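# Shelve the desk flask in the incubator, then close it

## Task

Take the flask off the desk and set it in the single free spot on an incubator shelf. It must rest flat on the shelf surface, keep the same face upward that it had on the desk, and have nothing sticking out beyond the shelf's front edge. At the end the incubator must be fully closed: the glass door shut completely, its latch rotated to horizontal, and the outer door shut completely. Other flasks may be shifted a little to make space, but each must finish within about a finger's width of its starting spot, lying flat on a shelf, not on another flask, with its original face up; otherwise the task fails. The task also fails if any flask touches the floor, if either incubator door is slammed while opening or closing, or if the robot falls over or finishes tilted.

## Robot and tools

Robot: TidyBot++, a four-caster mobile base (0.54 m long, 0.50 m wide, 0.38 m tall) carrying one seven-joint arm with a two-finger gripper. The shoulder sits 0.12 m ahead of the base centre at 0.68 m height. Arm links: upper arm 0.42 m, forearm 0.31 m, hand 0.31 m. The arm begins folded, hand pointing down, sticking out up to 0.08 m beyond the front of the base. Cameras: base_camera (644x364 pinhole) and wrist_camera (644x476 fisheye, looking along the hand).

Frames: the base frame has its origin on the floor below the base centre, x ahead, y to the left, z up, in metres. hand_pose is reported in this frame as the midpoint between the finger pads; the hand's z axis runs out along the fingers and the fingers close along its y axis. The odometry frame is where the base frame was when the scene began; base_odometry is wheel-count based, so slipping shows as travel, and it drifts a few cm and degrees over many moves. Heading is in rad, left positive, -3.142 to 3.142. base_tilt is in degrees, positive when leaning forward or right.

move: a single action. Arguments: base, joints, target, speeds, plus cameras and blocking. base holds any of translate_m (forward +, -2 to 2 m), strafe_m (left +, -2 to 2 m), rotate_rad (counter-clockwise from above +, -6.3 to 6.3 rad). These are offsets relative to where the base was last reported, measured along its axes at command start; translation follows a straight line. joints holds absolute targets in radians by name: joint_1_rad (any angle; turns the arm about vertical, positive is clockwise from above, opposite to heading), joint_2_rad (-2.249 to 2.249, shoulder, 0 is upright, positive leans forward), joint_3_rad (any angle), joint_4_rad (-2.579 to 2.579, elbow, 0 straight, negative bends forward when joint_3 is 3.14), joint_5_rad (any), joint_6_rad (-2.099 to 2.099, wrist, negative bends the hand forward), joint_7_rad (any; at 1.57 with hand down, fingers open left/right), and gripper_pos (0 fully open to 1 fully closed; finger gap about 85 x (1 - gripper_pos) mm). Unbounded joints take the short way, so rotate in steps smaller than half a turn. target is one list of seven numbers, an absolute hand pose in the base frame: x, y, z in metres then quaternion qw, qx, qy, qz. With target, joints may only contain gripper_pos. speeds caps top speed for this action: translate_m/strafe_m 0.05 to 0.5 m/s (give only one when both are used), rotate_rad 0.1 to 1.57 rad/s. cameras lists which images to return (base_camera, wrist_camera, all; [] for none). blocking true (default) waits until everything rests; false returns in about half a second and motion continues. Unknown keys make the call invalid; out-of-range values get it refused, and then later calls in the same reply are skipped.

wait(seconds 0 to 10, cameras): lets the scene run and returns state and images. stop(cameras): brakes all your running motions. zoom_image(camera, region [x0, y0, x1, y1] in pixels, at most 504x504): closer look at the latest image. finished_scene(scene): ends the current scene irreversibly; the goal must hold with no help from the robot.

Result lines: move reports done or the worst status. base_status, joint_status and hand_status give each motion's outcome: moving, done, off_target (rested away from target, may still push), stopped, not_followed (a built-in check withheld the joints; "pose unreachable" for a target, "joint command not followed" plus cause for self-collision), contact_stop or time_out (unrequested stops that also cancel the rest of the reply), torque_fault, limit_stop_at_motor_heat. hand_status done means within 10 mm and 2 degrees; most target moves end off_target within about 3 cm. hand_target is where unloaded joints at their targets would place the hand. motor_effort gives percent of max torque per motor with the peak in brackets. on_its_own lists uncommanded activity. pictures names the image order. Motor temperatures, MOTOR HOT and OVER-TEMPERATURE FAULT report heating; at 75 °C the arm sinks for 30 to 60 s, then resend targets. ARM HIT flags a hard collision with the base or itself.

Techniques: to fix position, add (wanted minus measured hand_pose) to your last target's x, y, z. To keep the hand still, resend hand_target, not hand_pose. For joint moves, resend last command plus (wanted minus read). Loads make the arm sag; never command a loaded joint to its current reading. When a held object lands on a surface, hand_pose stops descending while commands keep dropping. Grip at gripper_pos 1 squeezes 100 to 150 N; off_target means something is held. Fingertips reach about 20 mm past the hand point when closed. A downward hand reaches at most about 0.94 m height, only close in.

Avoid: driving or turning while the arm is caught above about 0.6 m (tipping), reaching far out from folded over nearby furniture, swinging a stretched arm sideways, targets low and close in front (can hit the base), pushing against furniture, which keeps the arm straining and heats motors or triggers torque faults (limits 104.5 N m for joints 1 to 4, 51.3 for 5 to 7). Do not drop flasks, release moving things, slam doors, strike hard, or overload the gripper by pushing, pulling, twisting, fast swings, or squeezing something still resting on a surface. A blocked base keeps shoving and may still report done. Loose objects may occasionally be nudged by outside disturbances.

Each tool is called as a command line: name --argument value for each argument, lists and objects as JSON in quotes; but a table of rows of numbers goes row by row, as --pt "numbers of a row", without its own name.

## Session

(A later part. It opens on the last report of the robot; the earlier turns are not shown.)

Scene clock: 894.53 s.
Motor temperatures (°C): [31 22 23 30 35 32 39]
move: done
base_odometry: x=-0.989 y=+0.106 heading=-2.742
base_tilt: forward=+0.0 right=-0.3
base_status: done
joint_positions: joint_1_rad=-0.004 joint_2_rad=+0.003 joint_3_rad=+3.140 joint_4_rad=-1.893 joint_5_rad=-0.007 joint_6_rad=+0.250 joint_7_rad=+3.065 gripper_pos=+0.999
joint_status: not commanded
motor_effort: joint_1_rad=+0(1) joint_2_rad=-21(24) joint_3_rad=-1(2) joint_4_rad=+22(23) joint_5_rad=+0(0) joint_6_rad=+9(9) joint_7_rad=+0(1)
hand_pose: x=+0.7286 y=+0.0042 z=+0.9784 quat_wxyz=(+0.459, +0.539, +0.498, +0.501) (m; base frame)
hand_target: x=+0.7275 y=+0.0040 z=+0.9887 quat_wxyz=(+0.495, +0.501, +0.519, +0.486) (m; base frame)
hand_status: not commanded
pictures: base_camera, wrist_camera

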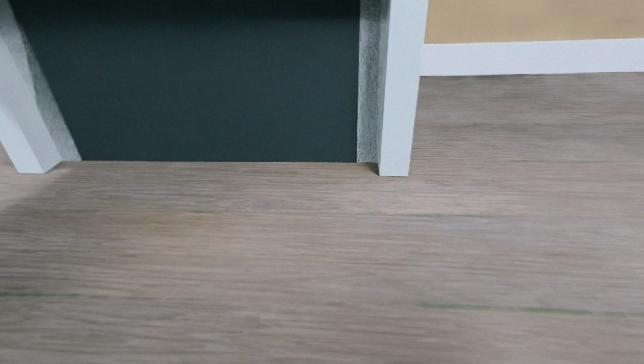

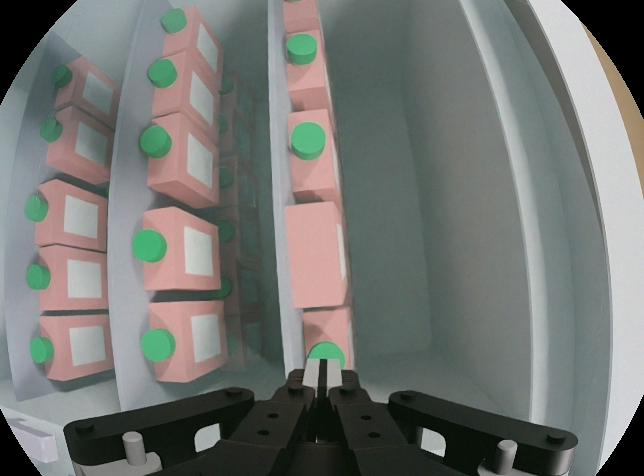

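move --base '{"translate_m": 0.05}' --speeds '{"translate_m": 0.05}'

move --base '{"translate_m": 0.03}' --speeds '{"translate_m": 0.05}'

Scene clock: 900.77 s.
Motor temperatures (°C): [31 22 23 30 35 32 39]
move: done
base_odometry: x=-1.035 y=+0.087 heading=-2.742
base_tilt: forward=+0.1 right=-0.3
base_status: done
joint_positions: joint_1_rad=-0.004 joint_2_rad=+0.004 joint_3_rad=+3.140 joint_4_rad=-1.894 joint_5_rad=-0.007 joint_6_rad=+0.251 joint_7_rad=+3.065 gripper_pos=+0.999
joint_status: not commanded
motor_effort: joint_1_rad=-1(1) joint_2_rad=-22(24) joint_3_rad=-2(2) joint_4_rad=+21(22) joint_5_rad=+0(1) joint_6_rad=+9(10) joint_7_rad=+0(1)
hand_pose: x=+0.7286 y=+0.0042 z=+0.9780 quat_wxyz=(+0.459, +0.539, +0.498, +0.501) (m; base frame)
hand_target: x=+0.7275 y=+0.0040 z=+0.9887 quat_wxyz=(+0.495, +0.501, +0.519, +0.486) (m; base frame)
hand_status: not commanded
pictures: base_camera, wrist_camera

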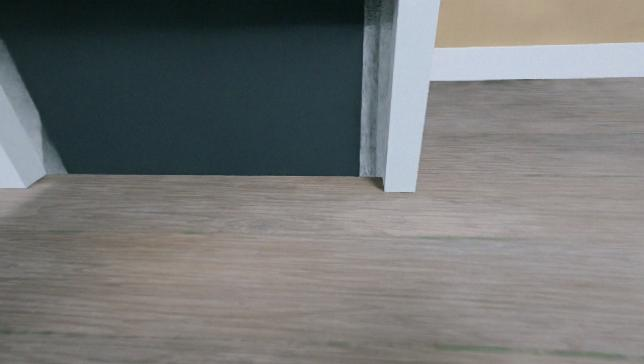

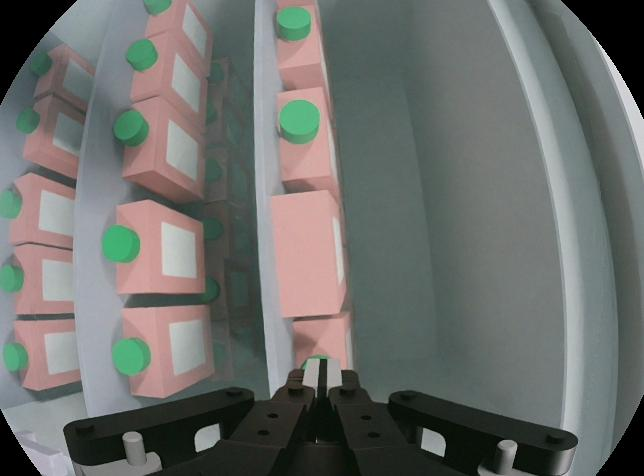

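Scene clock: 901.80 s.
Motor temperatures (°C): [31 22 23 30 35 32 39]
move: done
base_odometry: x=-1.063 y=+0.075 heading=-2.742
base_tilt: forward=+0.1 right=-0.3
base_status: done
joint_positions: joint_1_rad=-0.004 joint_2_rad=+0.002 joint_3_rad=+3.140 joint_4_rad=-1.896 joint_5_rad=-0.007 joint_6_rad=+0.251 joint_7_rad=+3.065 gripper_pos=+0.999
joint_status: not commanded
motor_effort: joint_1_rad=+0(2) joint_2_rad=-21(23) joint_3_rad=-1(2) joint_4_rad=+21(25) joint_5_rad=+0(1) joint_6_rad=+9(10) joint_7_rad=+0(1)
hand_pose: x=+0.7279 y=+0.0042 z=+0.9778 quat_wxyz=(+0.459, +0.539, +0.498, +0.501) (m; base frame)
hand_target: x=+0.7275 y=+0.0040 z=+0.9887 quat_wxyz=(+0.495, +0.501, +0.519, +0.486) (m; base frame)
hand_status: not commanded
pictures: base_camera, wrist_camera

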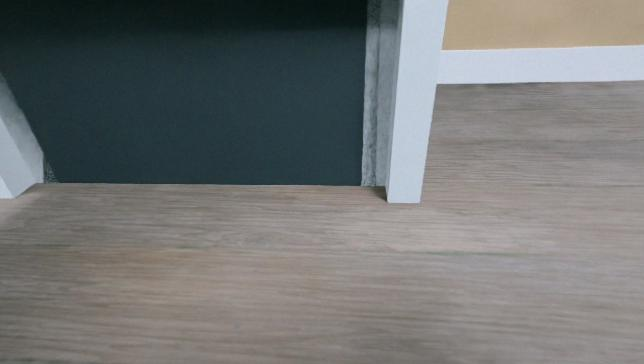

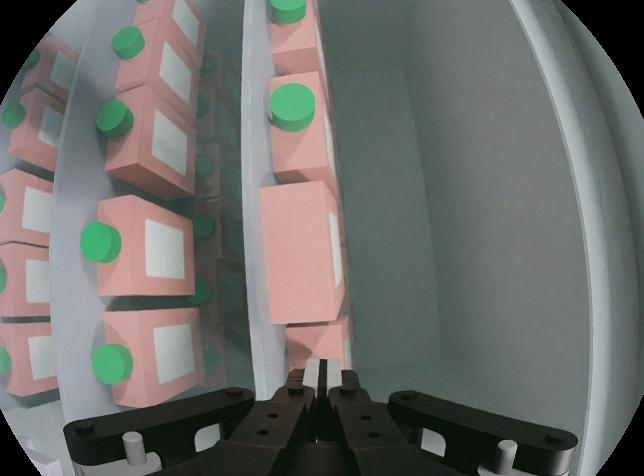

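move --base '{"translate_m": 0.025}' --speeds '{"translate_m": 0.05}'

Scene clock: 906.17 s.
Motor temperatures (°C): [31 22 23 30 35 32 39]
move: done
base_odometry: x=-1.086 y=+0.066 heading=-2.743
base_tilt: forward=+0.0 right=-0.3
base_status: done
joint_positions: joint_1_rad=-0.004 joint_2_rad=-0.054 joint_3_rad=+3.140 joint_4_rad=-1.951 joint_5_rad=-0.007 joint_6_rad=+0.251 joint_7_rad=+3.065 gripper_pos=+0.999
joint_status: not commanded
motor_effort: joint_1_rad=+2(2) joint_2_rad=-9(21) joint_3_rad=+2(3) joint_4_rad=+30(33) joint_5_rad=+0(1) joint_6_rad=+13(15) joint_7_rad=+0(1)
hand_pose: x=+0.7044 y=+0.0042 z=+0.9777 quat_wxyz=(+0.459, +0.539, +0.498, +0.501) (m; base frame)
hand_target: x=+0.7275 y=+0.0040 z=+0.9887 quat_wxyz=(+0.495, +0.501, +0.519, +0.486) (m; base frame)
hand_status: not commanded
pictures: base_camera, wrist_camera

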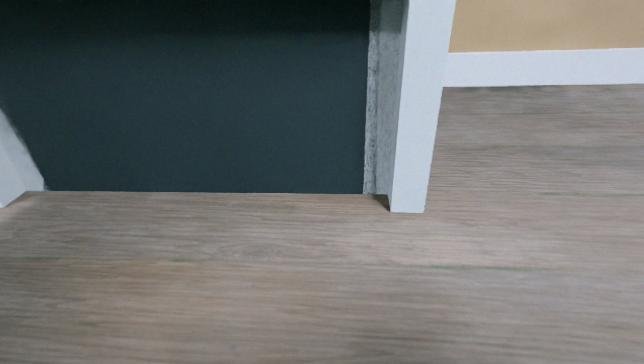

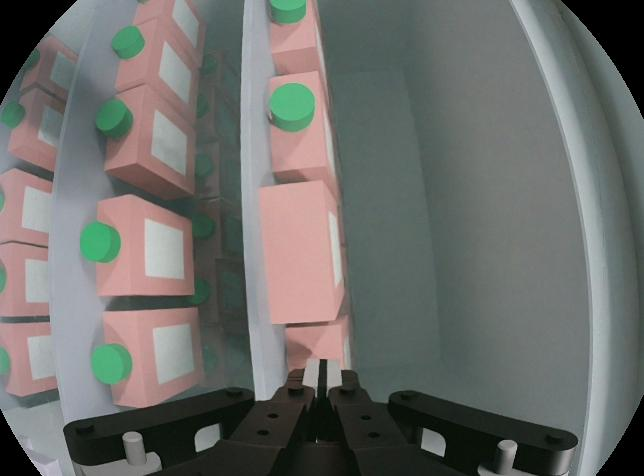

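move --base '{"translate_m": -0.4}' --speeds '{"translate_m": 0.2}' --cameras '[]'

move --joints '{"joint_2_rad": 0.59, "joint_4_rad": -1.95, "joint_6_rad": 1.01, "joint_7_rad": 1.49, "gripper_pos": 0.0}'

Scene clock: 915.37 s.
Motor temperatures (°C): [31 22 23 30 35 32 39]
move: done
base_odometry: x=-0.717 y=+0.221 heading=-2.742
base_tilt: forward=+0.1 right=-0.3
base_status: done
joint_positions: joint_1_rad=-0.003 joint_2_rad=+0.005 joint_3_rad=+3.140 joint_4_rad=-1.908 joint_5_rad=-0.007 joint_6_rad=+0.264 joint_7_rad=+3.065 gripper_pos=+0.999
joint_status: not commanded
motor_effort: joint_1_rad=-1(2) joint_2_rad=-21(24) joint_3_rad=-1(3) joint_4_rad=+21(28) joint_5_rad=+0(1) joint_6_rad=+9(12) joint_7_rad=+0(1)
hand_pose: x=+0.7276 y=+0.0037 z=+0.9724 quat_wxyz=(+0.459, +0.540, +0.498, +0.500) (m; base frame)
hand_target: x=+0.7275 y=+0.0040 z=+0.9887 quat_wxyz=(+0.495, +0.501, +0.519, +0.486) (m; base frame)
hand_status: not commanded
pictures: none
No camera images: "cameras" was empty.

Scene clock: 917.83 s.
Motor temperatures (°C): [31 22 23 30 35 32 39]
move: done
base_odometry: x=-0.717 y=+0.221 heading=-2.743
base_tilt: forward=+0.0 right=-0.4
base_status: not commanded
joint_positions: joint_1_rad=-0.003 joint_2_rad=+0.594 joint_3_rad=+3.140 joint_4_rad=-1.940 joint_5_rad=-0.007 joint_6_rad=+0.965 joint_7_rad=+1.568 gripper_pos=+0.000
joint_status: all done
motor_effort: joint_1_rad=+0(2) joint_2_rad=-35(38) joint_3_rad=-2(2) joint_4_rad=+14(22) joint_5_rad=+0(1) joint_6_rad=+9(10) joint_7_rad=+1(1)
hand_pose: x=+0.8453 y=+0.0027 z=+0.7732 quat_wxyz=(-0.002, +0.706, -0.003, +0.708) (m; base frame)
hand_target: x=+0.8419 y=+0.0092 z=+0.7849 quat_wxyz=(-0.032, +0.692, -0.013, +0.721) (m; base frame)
hand_status: not commanded
pictures: base_camera, wrist_camera

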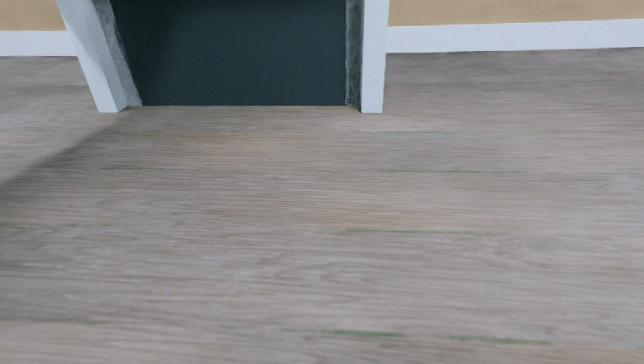

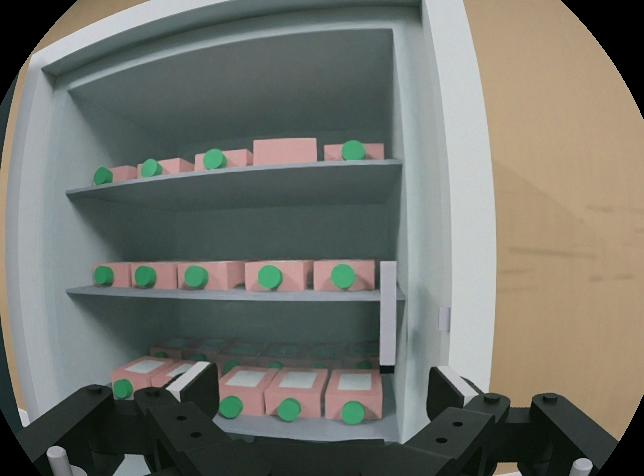

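move --joints '{"joint_4_rad": -1.995, "joint_6_rad": 1.06, "joint_7_rad": 1.49, "gripper_pos": 0.4}' --base '{"strafe_m": -0.071}' --speeds '{"strafe_m": 0.1}'

move --base '{"translate_m": 0.13}' --speeds '{"translate_m": 0.1}'

zoom_image --camera "wrist_camera" --region '[200, 200, 460, 440]'

Scene clock: 938.30 s.
Motor temperatures (°C): [31 22 23 30 35 32 39]
move: done
base_odometry: x=-0.745 y=+0.287 heading=-2.743
base_tilt: forward=+0.0 right=-0.2
base_status: done
joint_positions: joint_1_rad=+0.001 joint_2_rad=+0.594 joint_3_rad=+3.140 joint_4_rad=-1.987 joint_5_rad=-0.007 joint_6_rad=+1.019 joint_7_rad=+1.565 gripper_pos=+0.400
joint_status: all done
motor_effort: joint_1_rad=+0(3) joint_2_rad=-35(36) joint_3_rad=-2(3) joint_4_rad=+14(16) joint_5_rad=+1(1) joint_6_rad=+9(10) joint_7_rad=+1(1)
hand_pose: x=+0.8329 y=-0.0005 z=+0.7670 quat_wxyz=(-0.002, +0.704, -0.006, +0.710) (m; base frame)
hand_target: x=+0.8300 y=+0.0095 z=+0.7787 quat_wxyz=(-0.033, +0.691, -0.013, +0.722) (m; base frame)
hand_status: not commanded
pictures: base_camera, wrist_camera

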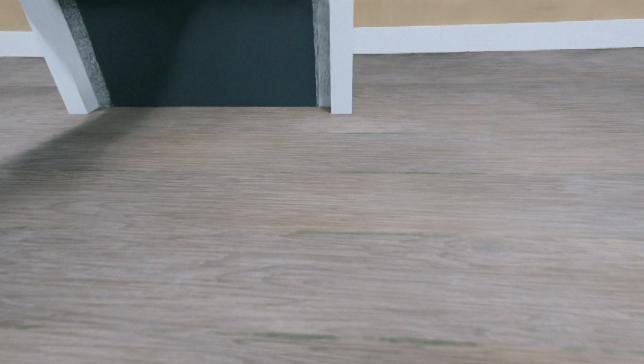

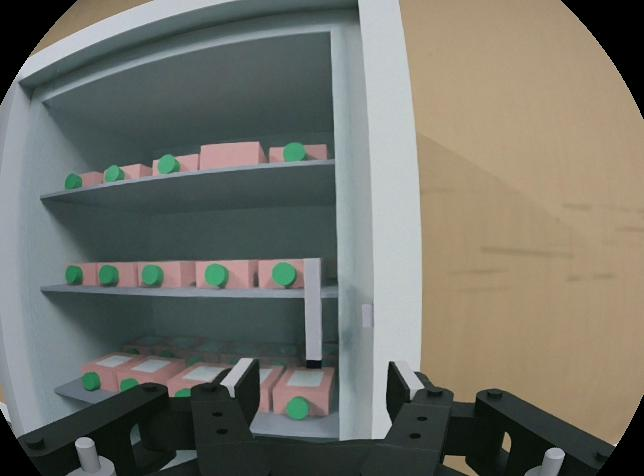

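Scene clock: 940.13 s.
Motor temperatures (°C): [31 22 23 30 35 32 39]
move: done
base_odometry: x=-0.865 y=+0.236 heading=-2.743
base_tilt: forward=+0.1 right=-0.3
base_status: done
joint_positions: joint_1_rad=+0.001 joint_2_rad=+0.595 joint_3_rad=+3.140 joint_4_rad=-1.988 joint_5_rad=-0.007 joint_6_rad=+1.020 joint_7_rad=+1.565 gripper_pos=+0.400
joint_status: not commanded
motor_effort: joint_1_rad=+0(1) joint_2_rad=-35(37) joint_3_rad=-1(2) joint_4_rad=+14(16) joint_5_rad=+0(1) joint_6_rad=+9(9) joint_7_rad=+0(1)
hand_pose: x=+0.8326 y=-0.0005 z=+0.7664 quat_wxyz=(-0.002, +0.704, -0.006, +0.710) (m; base frame)
hand_target: x=+0.8300 y=+0.0095 z=+0.7787 quat_wxyz=(-0.033, +0.691, -0.013, +0.722) (m; base frame)
hand_status: not commanded
pictures: base_camera, wrist_camera

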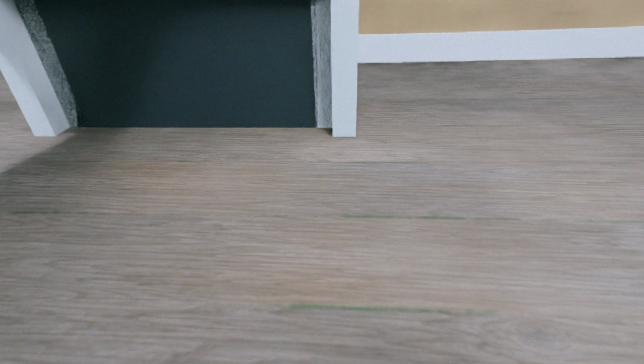

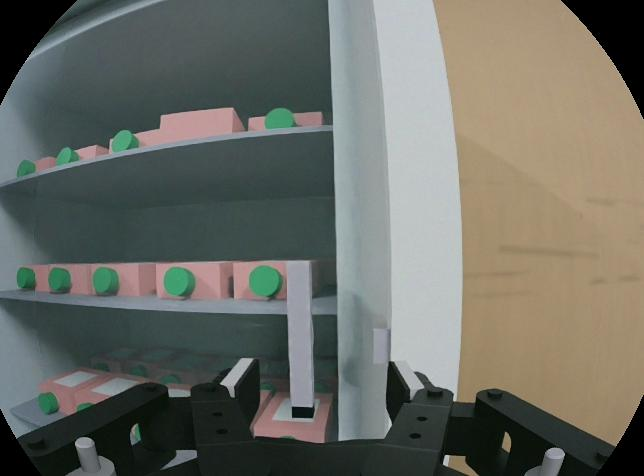

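Scaled by 1.938.

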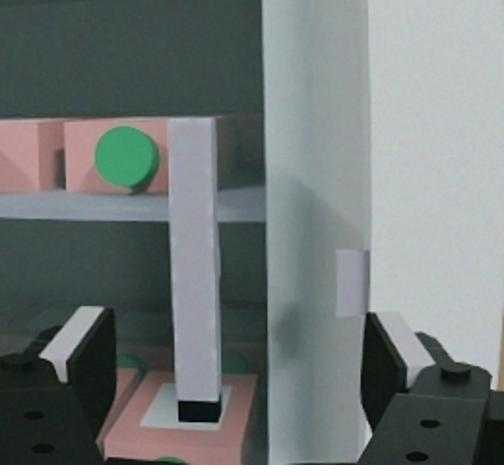

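move --base '{"translate_m": 0.08, "strafe_m": 0.015}' --speeds '{"translate_m": 0.06}'

zoom_image --camera "wrist_camera" --region '[200, 230, 440, 460]'

Scene clock: 952.00 s.
Motor temperatures (°C): [31 22 23 30 35 32 39]
move: done
base_odometry: x=-0.933 y=+0.191 heading=-2.743
base_tilt: forward=+0.1 right=-0.3
base_status: done
joint_positions: joint_1_rad=+0.001 joint_2_rad=+0.595 joint_3_rad=+3.140 joint_4_rad=-1.989 joint_5_rad=-0.007 joint_6_rad=+1.020 joint_7_rad=+1.565 gripper_pos=+0.400
joint_status: not commanded
motor_effort: joint_1_rad=+1(2) joint_2_rad=-35(37) joint_3_rad=-1(3) joint_4_rad=+14(16) joint_5_rad=+1(1) joint_6_rad=+9(9) joint_7_rad=+0(1)
hand_pose: x=+0.8326 y=-0.0005 z=+0.7660 quat_wxyz=(-0.002, +0.704, -0.006, +0.710) (m; base frame)
hand_target: x=+0.8300 y=+0.0095 z=+0.7787 quat_wxyz=(-0.033, +0.691, -0.013, +0.722) (m; base frame)
hand_status: not commanded
pictures: base_camera, wrist_camera

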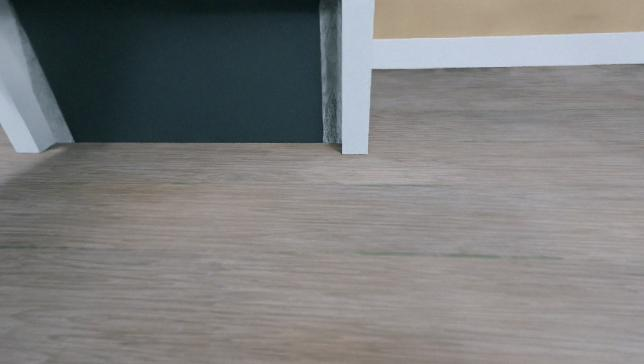

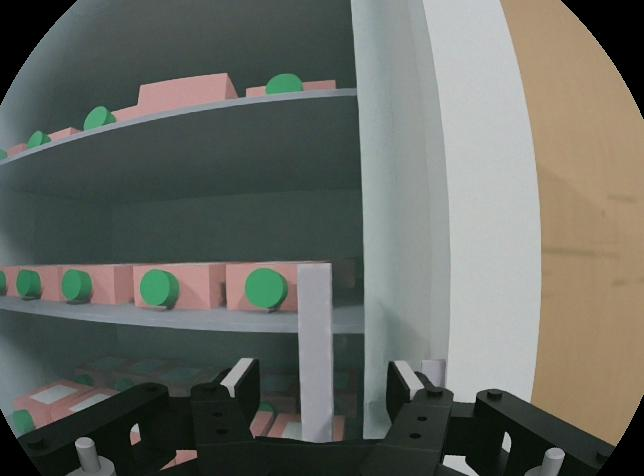

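Scaled by 2.100.

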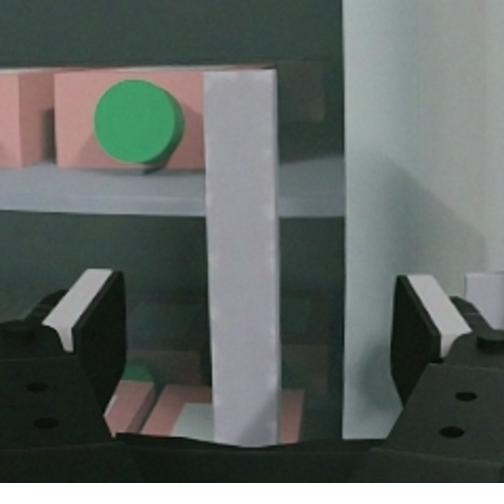

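move --base '{"translate_m": 0.03, "strafe_m": 0.003}' --speeds '{"translate_m": 0.05}' --cameras '[]'

move --joints '{"gripper_pos": 0.73}'

zoom_image --camera "wrist_camera" --region '[200, 230, 440, 460]'

Scene clock: 960.40 s.
Motor temperatures (°C): [31 22 23 30 35 32 39]
move: done
base_odometry: x=-0.959 y=+0.177 heading=-2.743
base_tilt: forward=+0.1 right=-0.3
base_status: done
joint_positions: joint_1_rad=+0.001 joint_2_rad=+0.595 joint_3_rad=+3.140 joint_4_rad=-1.989 joint_5_rad=-0.007 joint_6_rad=+1.021 joint_7_rad=+1.565 gripper_pos=+0.400
joint_status: not commanded
motor_effort: joint_1_rad=+0(2) joint_2_rad=-35(37) joint_3_rad=-1(3) joint_4_rad=+14(16) joint_5_rad=+0(1) joint_6_rad=+9(9) joint_7_rad=+0(1)
hand_pose: x=+0.8325 y=-0.0005 z=+0.7658 quat_wxyz=(-0.002, +0.704, -0.006, +0.710) (m; base frame)
hand_target: x=+0.8300 y=+0.0095 z=+0.7787 quat_wxyz=(-0.033, +0.691, -0.013, +0.722) (m; base frame)
hand_status: not commanded
pictures: none
No camera images: "cameras" was empty.

Scene clock: 961.13 s.
Motor temperatures (°C): [31 22 23 30 35 32 39]
move: done
base_odometry: x=-0.959 y=+0.177 heading=-2.743
base_tilt: forward=+0.1 right=-0.3
base_status: not commanded
joint_positions: joint_1_rad=+0.001 joint_2_rad=+0.595 joint_3_rad=+3.140 joint_4_rad=-1.989 joint_5_rad=-0.007 joint_6_rad=+1.021 joint_7_rad=+1.565 gripper_pos=+0.730
joint_status: all done
motor_effort: joint_1_rad=+0(1) joint_2_rad=-35(36) joint_3_rad=-1(2) joint_4_rad=+14(15) joint_5_rad=+0(1) joint_6_rad=+9(9) joint_7_rad=+0(1)
hand_pose: x=+0.8325 y=-0.0005 z=+0.7658 quat_wxyz=(-0.002, +0.704, -0.006, +0.710) (m; base frame)
hand_target: x=+0.8300 y=+0.0095 z=+0.7787 quat_wxyz=(-0.033, +0.691, -0.013, +0.722) (m; base frame)
hand_status: not commanded
pictures: base_camera, wrist_camera

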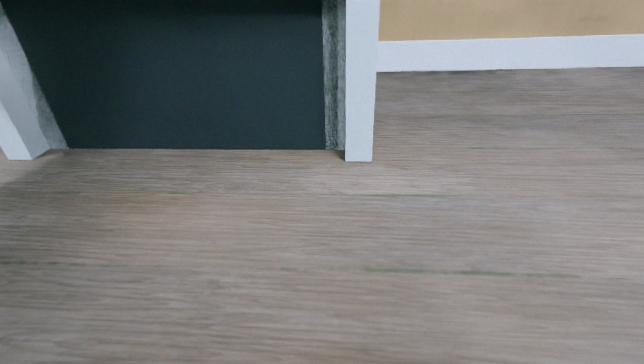

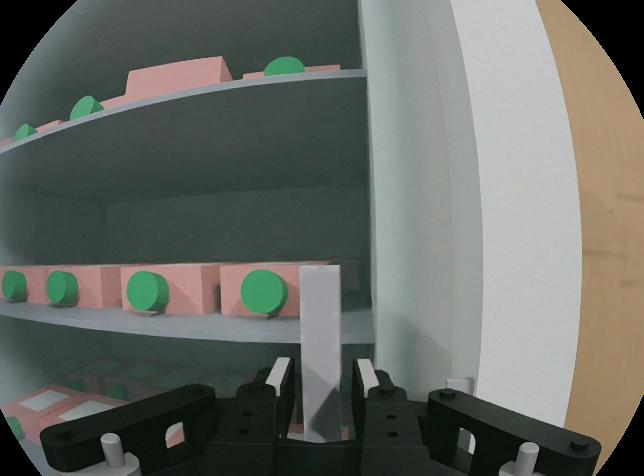

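Scaled by 2.100.

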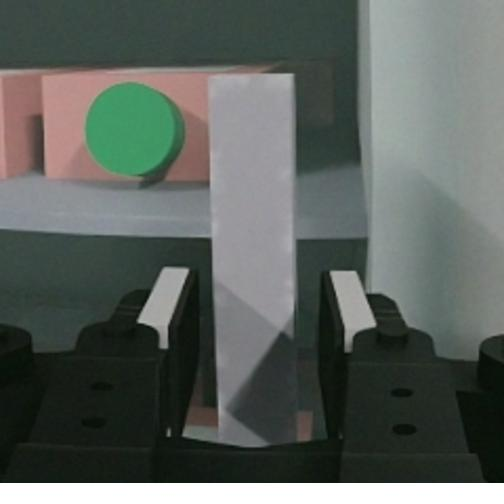

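move --joints '{"joint_7_rad": 2.1}'

zoom_image --camera "wrist_camera" --region '[200, 230, 440, 460]'

Scene clock: 966.50 s.
Motor temperatures (°C): [31 23 23 30 35 32 39]
move: done
base_odometry: x=-0.959 y=+0.177 heading=-2.743
base_tilt: forward=+0.0 right=-0.3
base_status: not commanded
joint_positions: joint_1_rad=+0.000 joint_2_rad=+0.595 joint_3_rad=+3.140 joint_4_rad=-1.989 joint_5_rad=-0.007 joint_6_rad=+1.021 joint_7_rad=+2.038 gripper_pos=+0.730
joint_status: all done
motor_effort: joint_1_rad=-1(3) joint_2_rad=-35(35) joint_3_rad=-2(2) joint_4_rad=+15(15) joint_5_rad=+0(1) joint_6_rad=+9(9) joint_7_rad=+1(1)
hand_pose: x=+0.8325 y=+0.0006 z=+0.7660 quat_wxyz=(+0.164, +0.686, +0.160, +0.691) (m; base frame)
hand_target: x=+0.8300 y=+0.0095 z=+0.7787 quat_wxyz=(+0.185, +0.663, +0.195, +0.699) (m; base frame)
hand_status: not commanded
pictures: base_camera, wrist_camera

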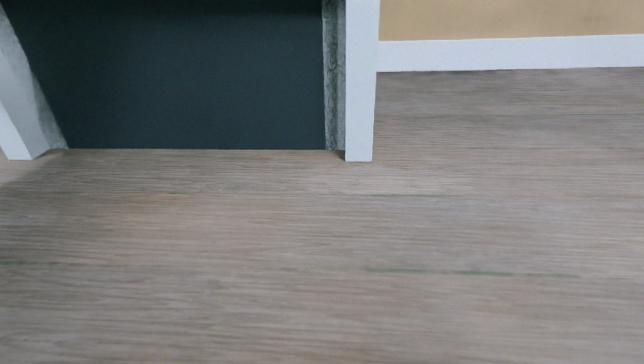

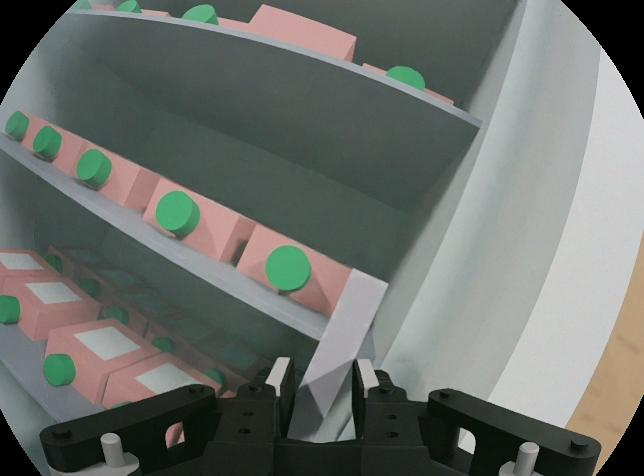

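Scaled by 2.100.

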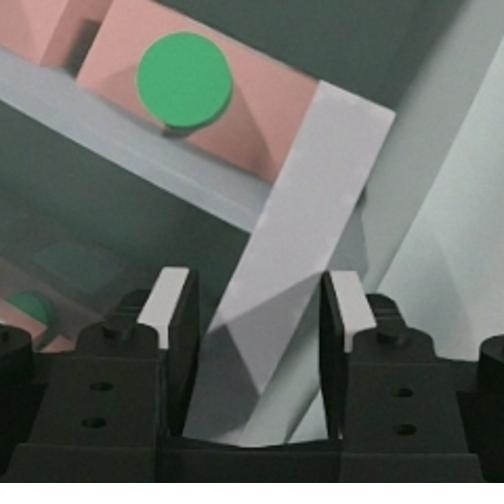

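move --joints '{"joint_7_rad": 2.6}' --cameras '[]'

move --joints '{"joint_7_rad": 3.0}'

zoom_image --camera "wrist_camera" --region '[200, 180, 460, 460]'

Scene clock: 972.63 s.
Motor temperatures (°C): [31 23 23 30 35 32 39]
move: done
base_odometry: x=-0.959 y=+0.177 heading=-2.743
base_tilt: forward=+0.1 right=-0.2
base_status: not commanded
joint_positions: joint_1_rad=-0.007 joint_2_rad=+0.595 joint_3_rad=+3.140 joint_4_rad=-1.990 joint_5_rad=-0.007 joint_6_rad=+1.021 joint_7_rad=+2.526 gripper_pos=+0.730
joint_status: all done
motor_effort: joint_1_rad=+3(4) joint_2_rad=-36(37) joint_3_rad=+1(2) joint_4_rad=+15(16) joint_5_rad=-1(2) joint_6_rad=+10(10) joint_7_rad=+1(1)
hand_pose: x=+0.8321 y=+0.0052 z=+0.7653 quat_wxyz=(+0.324, +0.626, +0.323, +0.631) (m; base frame)
hand_target: x=+0.8300 y=+0.0095 z=+0.7787 quat_wxyz=(+0.353, +0.594, +0.353, +0.631) (m; base frame)
hand_status: not commanded
pictures: none
No camera images: "cameras" was empty.

Scene clock: 973.77 s.
Motor temperatures (°C): [31 23 23 30 35 32 39]
move: done
base_odometry: x=-0.959 y=+0.177 heading=-2.743
base_tilt: forward=+0.1 right=-0.3
base_status: not commanded
joint_positions: joint_1_rad=-0.011 joint_2_rad=+0.597 joint_3_rad=+3.140 joint_4_rad=-1.992 joint_5_rad=-0.007 joint_6_rad=+1.021 joint_7_rad=+2.926 gripper_pos=+0.730
joint_status: all done
motor_effort: joint_1_rad=+3(5) joint_2_rad=-37(39) joint_3_rad=+2(3) joint_4_rad=+17(17) joint_5_rad=-2(3) joint_6_rad=+11(11) joint_7_rad=+1(1)
hand_pose: x=+0.8317 y=+0.0083 z=+0.7627 quat_wxyz=(+0.441, +0.550, +0.443, +0.554) (m; base frame)
hand_target: x=+0.8300 y=+0.0095 z=+0.7787 quat_wxyz=(+0.471, +0.512, +0.464, +0.549) (m; base frame)
hand_status: not commanded
pictures: base_camera, wrist_camera

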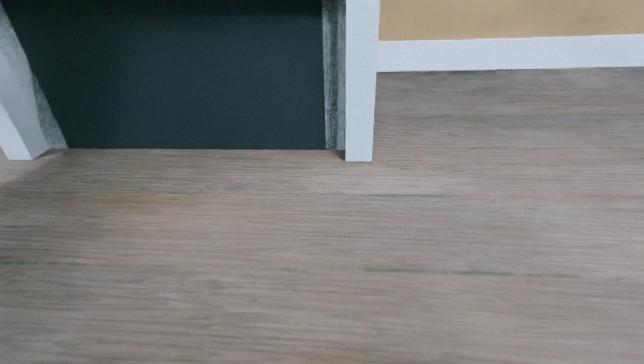

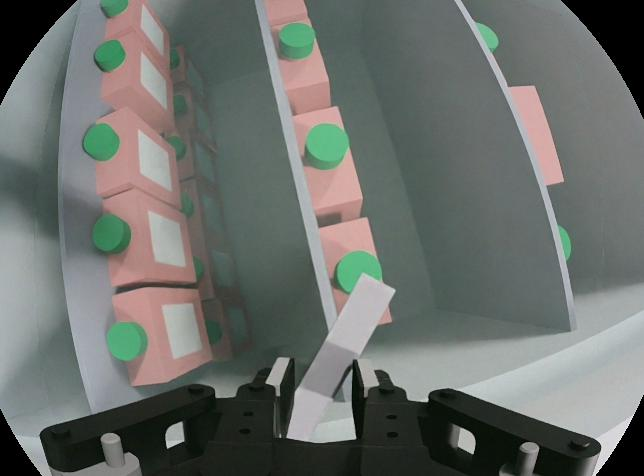

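Scaled by 1.800.

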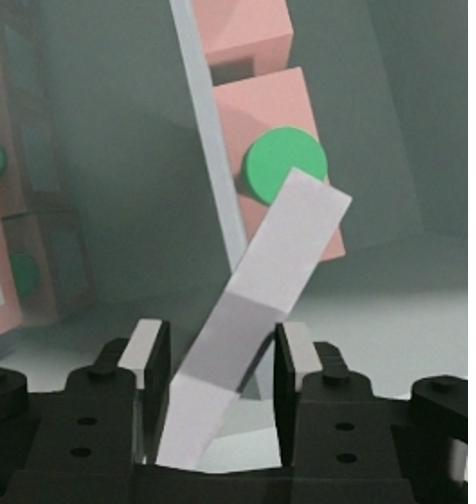

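move --joints '{"joint_7_rad": 3.3}' --cameras '[]'

move --joints '{"joint_7_rad": 3.5}'

zoom_image --camera "wrist_camera" --region '[200, 180, 460, 460]'

Scene clock: 980.83 s.
Motor temperatures (°C): [31 23 23 30 35 32 39]
move: done
base_odometry: x=-0.959 y=+0.177 heading=-2.743
base_tilt: forward=+0.0 right=-0.3
base_status: not commanded
joint_positions: joint_1_rad=-0.012 joint_2_rad=+0.598 joint_3_rad=+3.140 joint_4_rad=-1.996 joint_5_rad=-0.007 joint_6_rad=+1.022 joint_7_rad=+3.235 gripper_pos=+0.730
joint_status: all done
motor_effort: joint_1_rad=+2(5) joint_2_rad=-35(38) joint_3_rad=+1(3) joint_4_rad=+17(17) joint_5_rad=-2(3) joint_6_rad=+10(12) joint_7_rad=+1(1)
hand_pose: x=+0.8309 y=+0.0087 z=+0.7611 quat_wxyz=(+0.520, +0.476, +0.523, +0.479) (m; base frame)
hand_target: x=+0.8300 y=+0.0095 z=+0.7787 quat_wxyz=(+0.548, +0.437, +0.535, +0.472) (m; base frame)
hand_status: not commanded
pictures: none
No camera images: "cameras" was empty.

Scene clock: 981.77 s.
Motor temperatures (°C): [31 23 23 30 35 32 39]
move: done
base_odometry: x=-0.959 y=+0.177 heading=-2.743
base_tilt: forward=+0.1 right=-0.3
base_status: not commanded
joint_positions: joint_1_rad=-0.012 joint_2_rad=+0.598 joint_3_rad=+3.140 joint_4_rad=-1.997 joint_5_rad=-0.007 joint_6_rad=+1.022 joint_7_rad=+3.448 gripper_pos=+0.730
joint_status: all done
motor_effort: joint_1_rad=+2(3) joint_2_rad=-36(36) joint_3_rad=+1(2) joint_4_rad=+16(17) joint_5_rad=-1(2) joint_6_rad=+10(10) joint_7_rad=+0(1)
hand_pose: x=+0.8305 y=+0.0087 z=+0.7605 quat_wxyz=(+0.567, +0.418, +0.572, +0.421) (m; base frame)
hand_target: x=+0.8300 y=+0.0095 z=+0.7787 quat_wxyz=(+0.592, +0.382, +0.576, +0.415) (m; base frame)
hand_status: not commanded
pictures: base_camera, wrist_camera

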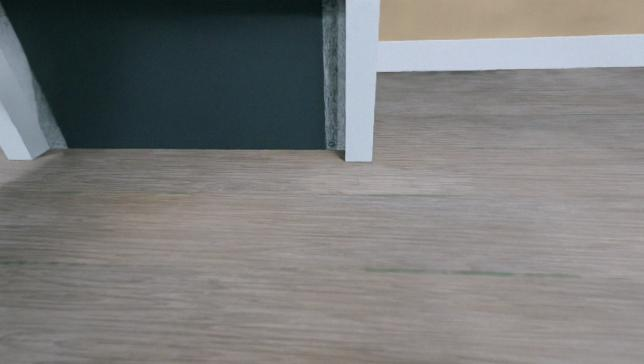

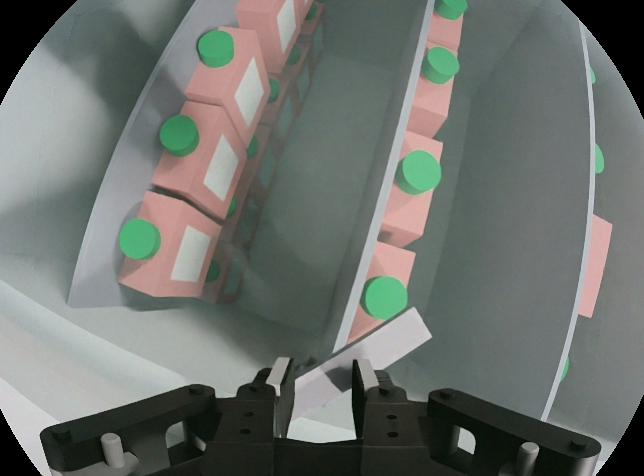

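Scaled by 1.800.

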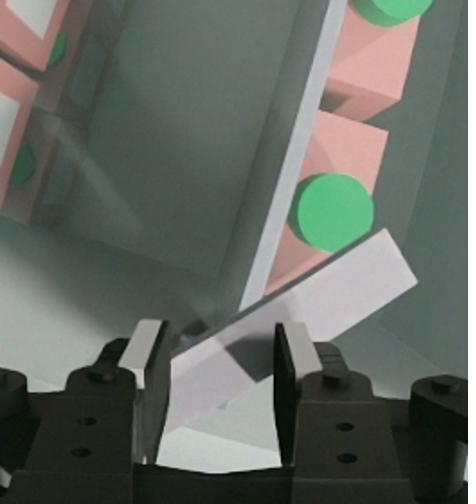

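move --base '{"translate_m": -0.05}' --speeds '{"translate_m": 0.1}' --cameras '[]'

move --joints '{"joint_7_rad": 2.35}'

zoom_image --camera "wrist_camera" --region '[180, 180, 460, 460]'

Scene clock: 1004.97 s.
Motor temperatures (°C): [31 23 23 30 35 32 39]
move: done
base_odometry: x=-0.913 y=+0.196 heading=-2.743
base_tilt: forward=+0.1 right=-0.3
base_status: done
joint_positions: joint_1_rad=-0.007 joint_2_rad=+0.597 joint_3_rad=+3.140 joint_4_rad=-1.996 joint_5_rad=-0.007 joint_6_rad=+1.023 joint_7_rad=+3.448 gripper_pos=+0.730
joint_status: not commanded
motor_effort: joint_1_rad=+0(2) joint_2_rad=-35(37) joint_3_rad=-1(2) joint_4_rad=+14(15) joint_5_rad=+0(1) joint_6_rad=+9(10) joint_7_rad=+0(1)
hand_pose: x=+0.8309 y=+0.0054 z=+0.7620 quat_wxyz=(+0.569, +0.418, +0.570, +0.420) (m; base frame)
hand_target: x=+0.8300 y=+0.0095 z=+0.7787 quat_wxyz=(+0.592, +0.382, +0.576, +0.415) (m; base frame)
hand_status: not commanded
pictures: none
No camera images: "cameras" was empty.

Scene clock: 1006.73 s.
Motor temperatures (°C): [31 23 23 30 35 32 39]
move: done
base_odometry: x=-0.913 y=+0.196 heading=-2.743
base_tilt: forward=+0.0 right=-0.3
base_status: not commanded
joint_positions: joint_1_rad=-0.007 joint_2_rad=+0.597 joint_3_rad=+3.140 joint_4_rad=-1.996 joint_5_rad=-0.007 joint_6_rad=+1.023 joint_7_rad=+2.421 gripper_pos=+0.730
joint_status: all done
motor_effort: joint_1_rad=+0(1) joint_2_rad=-35(35) joint_3_rad=-1(2) joint_4_rad=+14(15) joint_5_rad=+0(1) joint_6_rad=+9(9) joint_7_rad=+0(1)
hand_pose: x=+0.8309 y=+0.0054 z=+0.7620 quat_wxyz=(+0.290, +0.644, +0.291, +0.646) (m; base frame)
hand_target: x=+0.8300 y=+0.0095 z=+0.7787 quat_wxyz=(+0.271, +0.633, +0.276, +0.670) (m; base frame)
hand_status: not commanded
pictures: base_camera, wrist_camera

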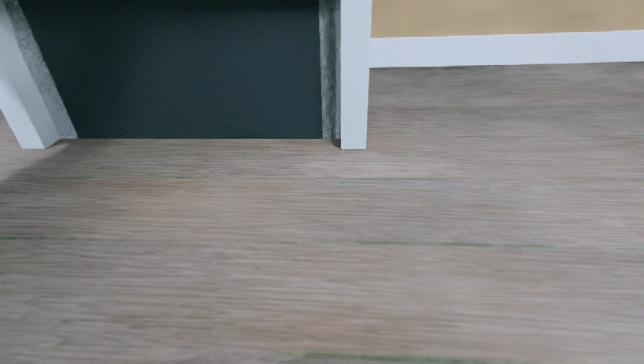

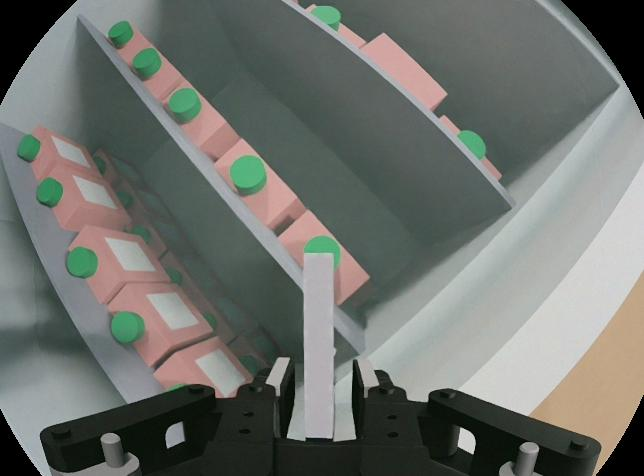

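Scaled by 1.800.

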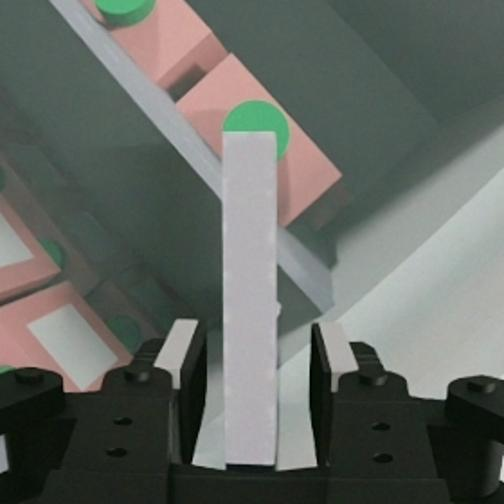

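move --base '{"translate_m": 0.066}' --speeds '{"translate_m": 0.05}'

move --joints '{"joint_7_rad": 2.8}'

zoom_image --camera "wrist_camera" --region '[180, 180, 460, 460]'

Scene clock: 1016.93 s.
Motor temperatures (°C): [31 23 23 30 35 32 39]
move: done
base_odometry: x=-0.974 y=+0.170 heading=-2.743
base_tilt: forward=+0.1 right=-0.3
base_status: done
joint_positions: joint_1_rad=-0.007 joint_2_rad=+0.597 joint_3_rad=+3.140 joint_4_rad=-1.996 joint_5_rad=-0.007 joint_6_rad=+1.023 joint_7_rad=+2.421 gripper_pos=+0.730
joint_status: not commanded
motor_effort: joint_1_rad=+0(2) joint_2_rad=-36(37) joint_3_rad=-2(2) joint_4_rad=+14(16) joint_5_rad=+0(1) joint_6_rad=+9(9) joint_7_rad=+0(1)
hand_pose: x=+0.8309 y=+0.0053 z=+0.7621 quat_wxyz=(+0.290, +0.644, +0.291, +0.646) (m; base frame)
hand_target: x=+0.8300 y=+0.0095 z=+0.7787 quat_wxyz=(+0.271, +0.633, +0.276, +0.670) (m; base frame)
hand_status: not commanded
pictures: base_camera, wrist_camera

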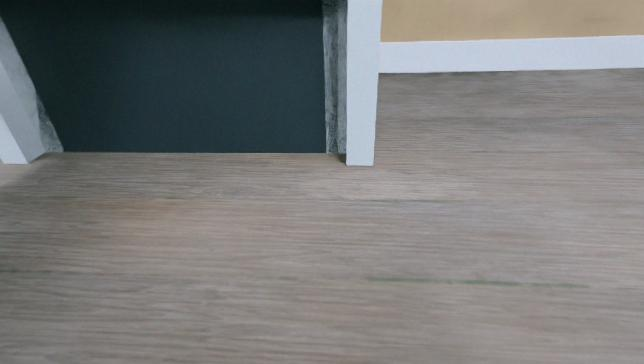

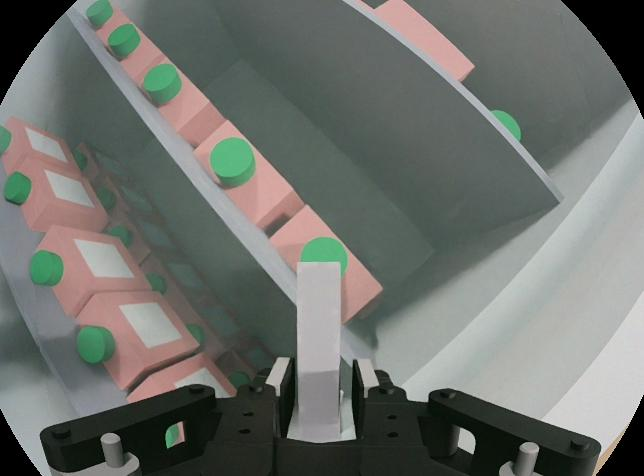

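Scene clock: 1017.73 s.
Motor temperatures (°C): [31 23 23 30 35 32 39]
move: done
base_odometry: x=-0.974 y=+0.170 heading=-2.743
base_tilt: forward=+0.0 right=-0.4
base_status: not commanded
joint_positions: joint_1_rad=-0.008 joint_2_rad=+0.598 joint_3_rad=+3.140 joint_4_rad=-1.996 joint_5_rad=-0.007 joint_6_rad=+1.024 joint_7_rad=+2.746 gripper_pos=+0.730
joint_status: all done
motor_effort: joint_1_rad=+1(4) joint_2_rad=-36(37) joint_3_rad=+0(2) joint_4_rad=+15(16) joint_5_rad=-1(2) joint_6_rad=+10(11) joint_7_rad=+0(1)
hand_pose: x=+0.8309 y=+0.0062 z=+0.7618 quat_wxyz=(+0.390, +0.589, +0.391, +0.591) (m; base frame)
hand_target: x=+0.8300 y=+0.0095 z=+0.7787 quat_wxyz=(+0.414, +0.556, +0.410, +0.593) (m; base frame)
hand_status: not commanded
pictures: base_camera, wrist_camera

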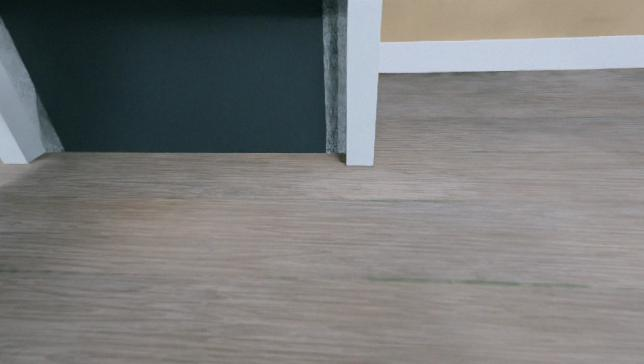

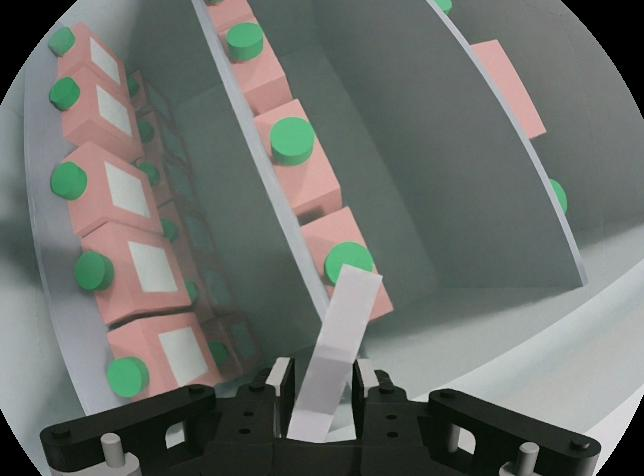

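Scaled by 1.800.

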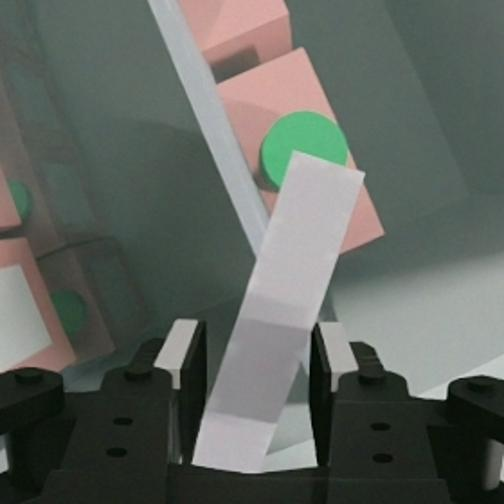

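move --base '{"translate_m": 0.013}' --speeds '{"translate_m": 0.05}' --cameras '[]'

move --joints '{"joint_7_rad": 3.1}'

zoom_image --camera "wrist_camera" --region '[180, 180, 460, 460]'

Scene clock: 1025.60 s.
Motor temperatures (°C): [31 23 23 30 35 32 39]
move: done
base_odometry: x=-0.986 y=+0.165 heading=-2.742
base_tilt: forward=+0.0 right=-0.3
base_status: done
joint_positions: joint_1_rad=-0.008 joint_2_rad=+0.598 joint_3_rad=+3.140 joint_4_rad=-1.996 joint_5_rad=-0.007 joint_6_rad=+1.024 joint_7_rad=+2.746 gripper_pos=+0.730
joint_status: not commanded
motor_effort: joint_1_rad=+0(1) joint_2_rad=-35(37) joint_3_rad=-1(2) joint_4_rad=+14(17) joint_5_rad=-1(1) joint_6_rad=+10(10) joint_7_rad=+0(1)
hand_pose: x=+0.8308 y=+0.0061 z=+0.7616 quat_wxyz=(+0.390, +0.589, +0.391, +0.590) (m; base frame)
hand_target: x=+0.8300 y=+0.0095 z=+0.7787 quat_wxyz=(+0.414, +0.556, +0.410, +0.593) (m; base frame)
hand_status: not commanded
pictures: none
No camera images: "cameras" was empty.

Scene clock: 1026.63 s.
Motor temperatures (°C): [31 23 23 30 35 32 39]
move: done
base_odometry: x=-0.986 y=+0.165 heading=-2.742
base_tilt: forward=+0.1 right=-0.3
base_status: not commanded
joint_positions: joint_1_rad=-0.010 joint_2_rad=+0.600 joint_3_rad=+3.140 joint_4_rad=-1.997 joint_5_rad=-0.007 joint_6_rad=+1.024 joint_7_rad=+3.039 gripper_pos=+0.730
joint_status: all done
motor_effort: joint_1_rad=+4(4) joint_2_rad=-38(38) joint_3_rad=+0(2) joint_4_rad=+16(17) joint_5_rad=-2(2) joint_6_rad=+11(12) joint_7_rad=+0(1)
hand_pose: x=+0.8307 y=+0.0076 z=+0.7596 quat_wxyz=(+0.470, +0.525, +0.474, +0.527) (m; base frame)
hand_target: x=+0.8300 y=+0.0095 z=+0.7787 quat_wxyz=(+0.498, +0.488, +0.489, +0.524) (m; base frame)
hand_status: not commanded
pictures: base_camera, wrist_camera

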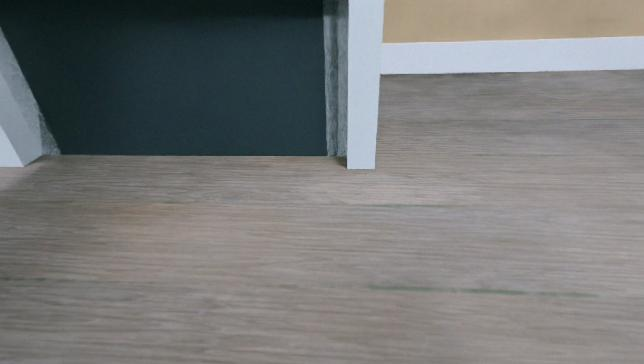

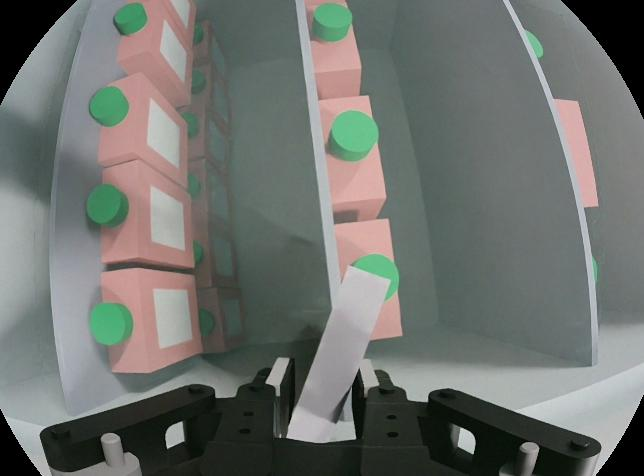

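Scaled by 1.800.

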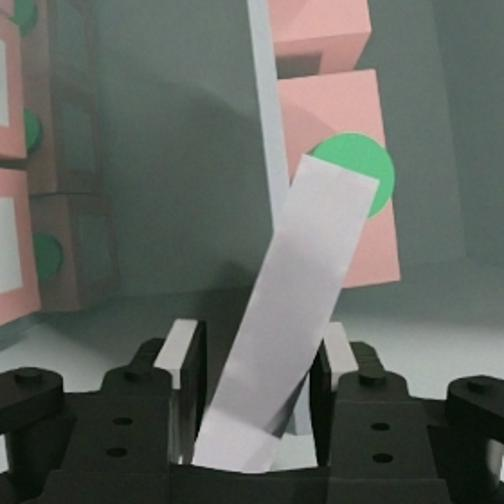

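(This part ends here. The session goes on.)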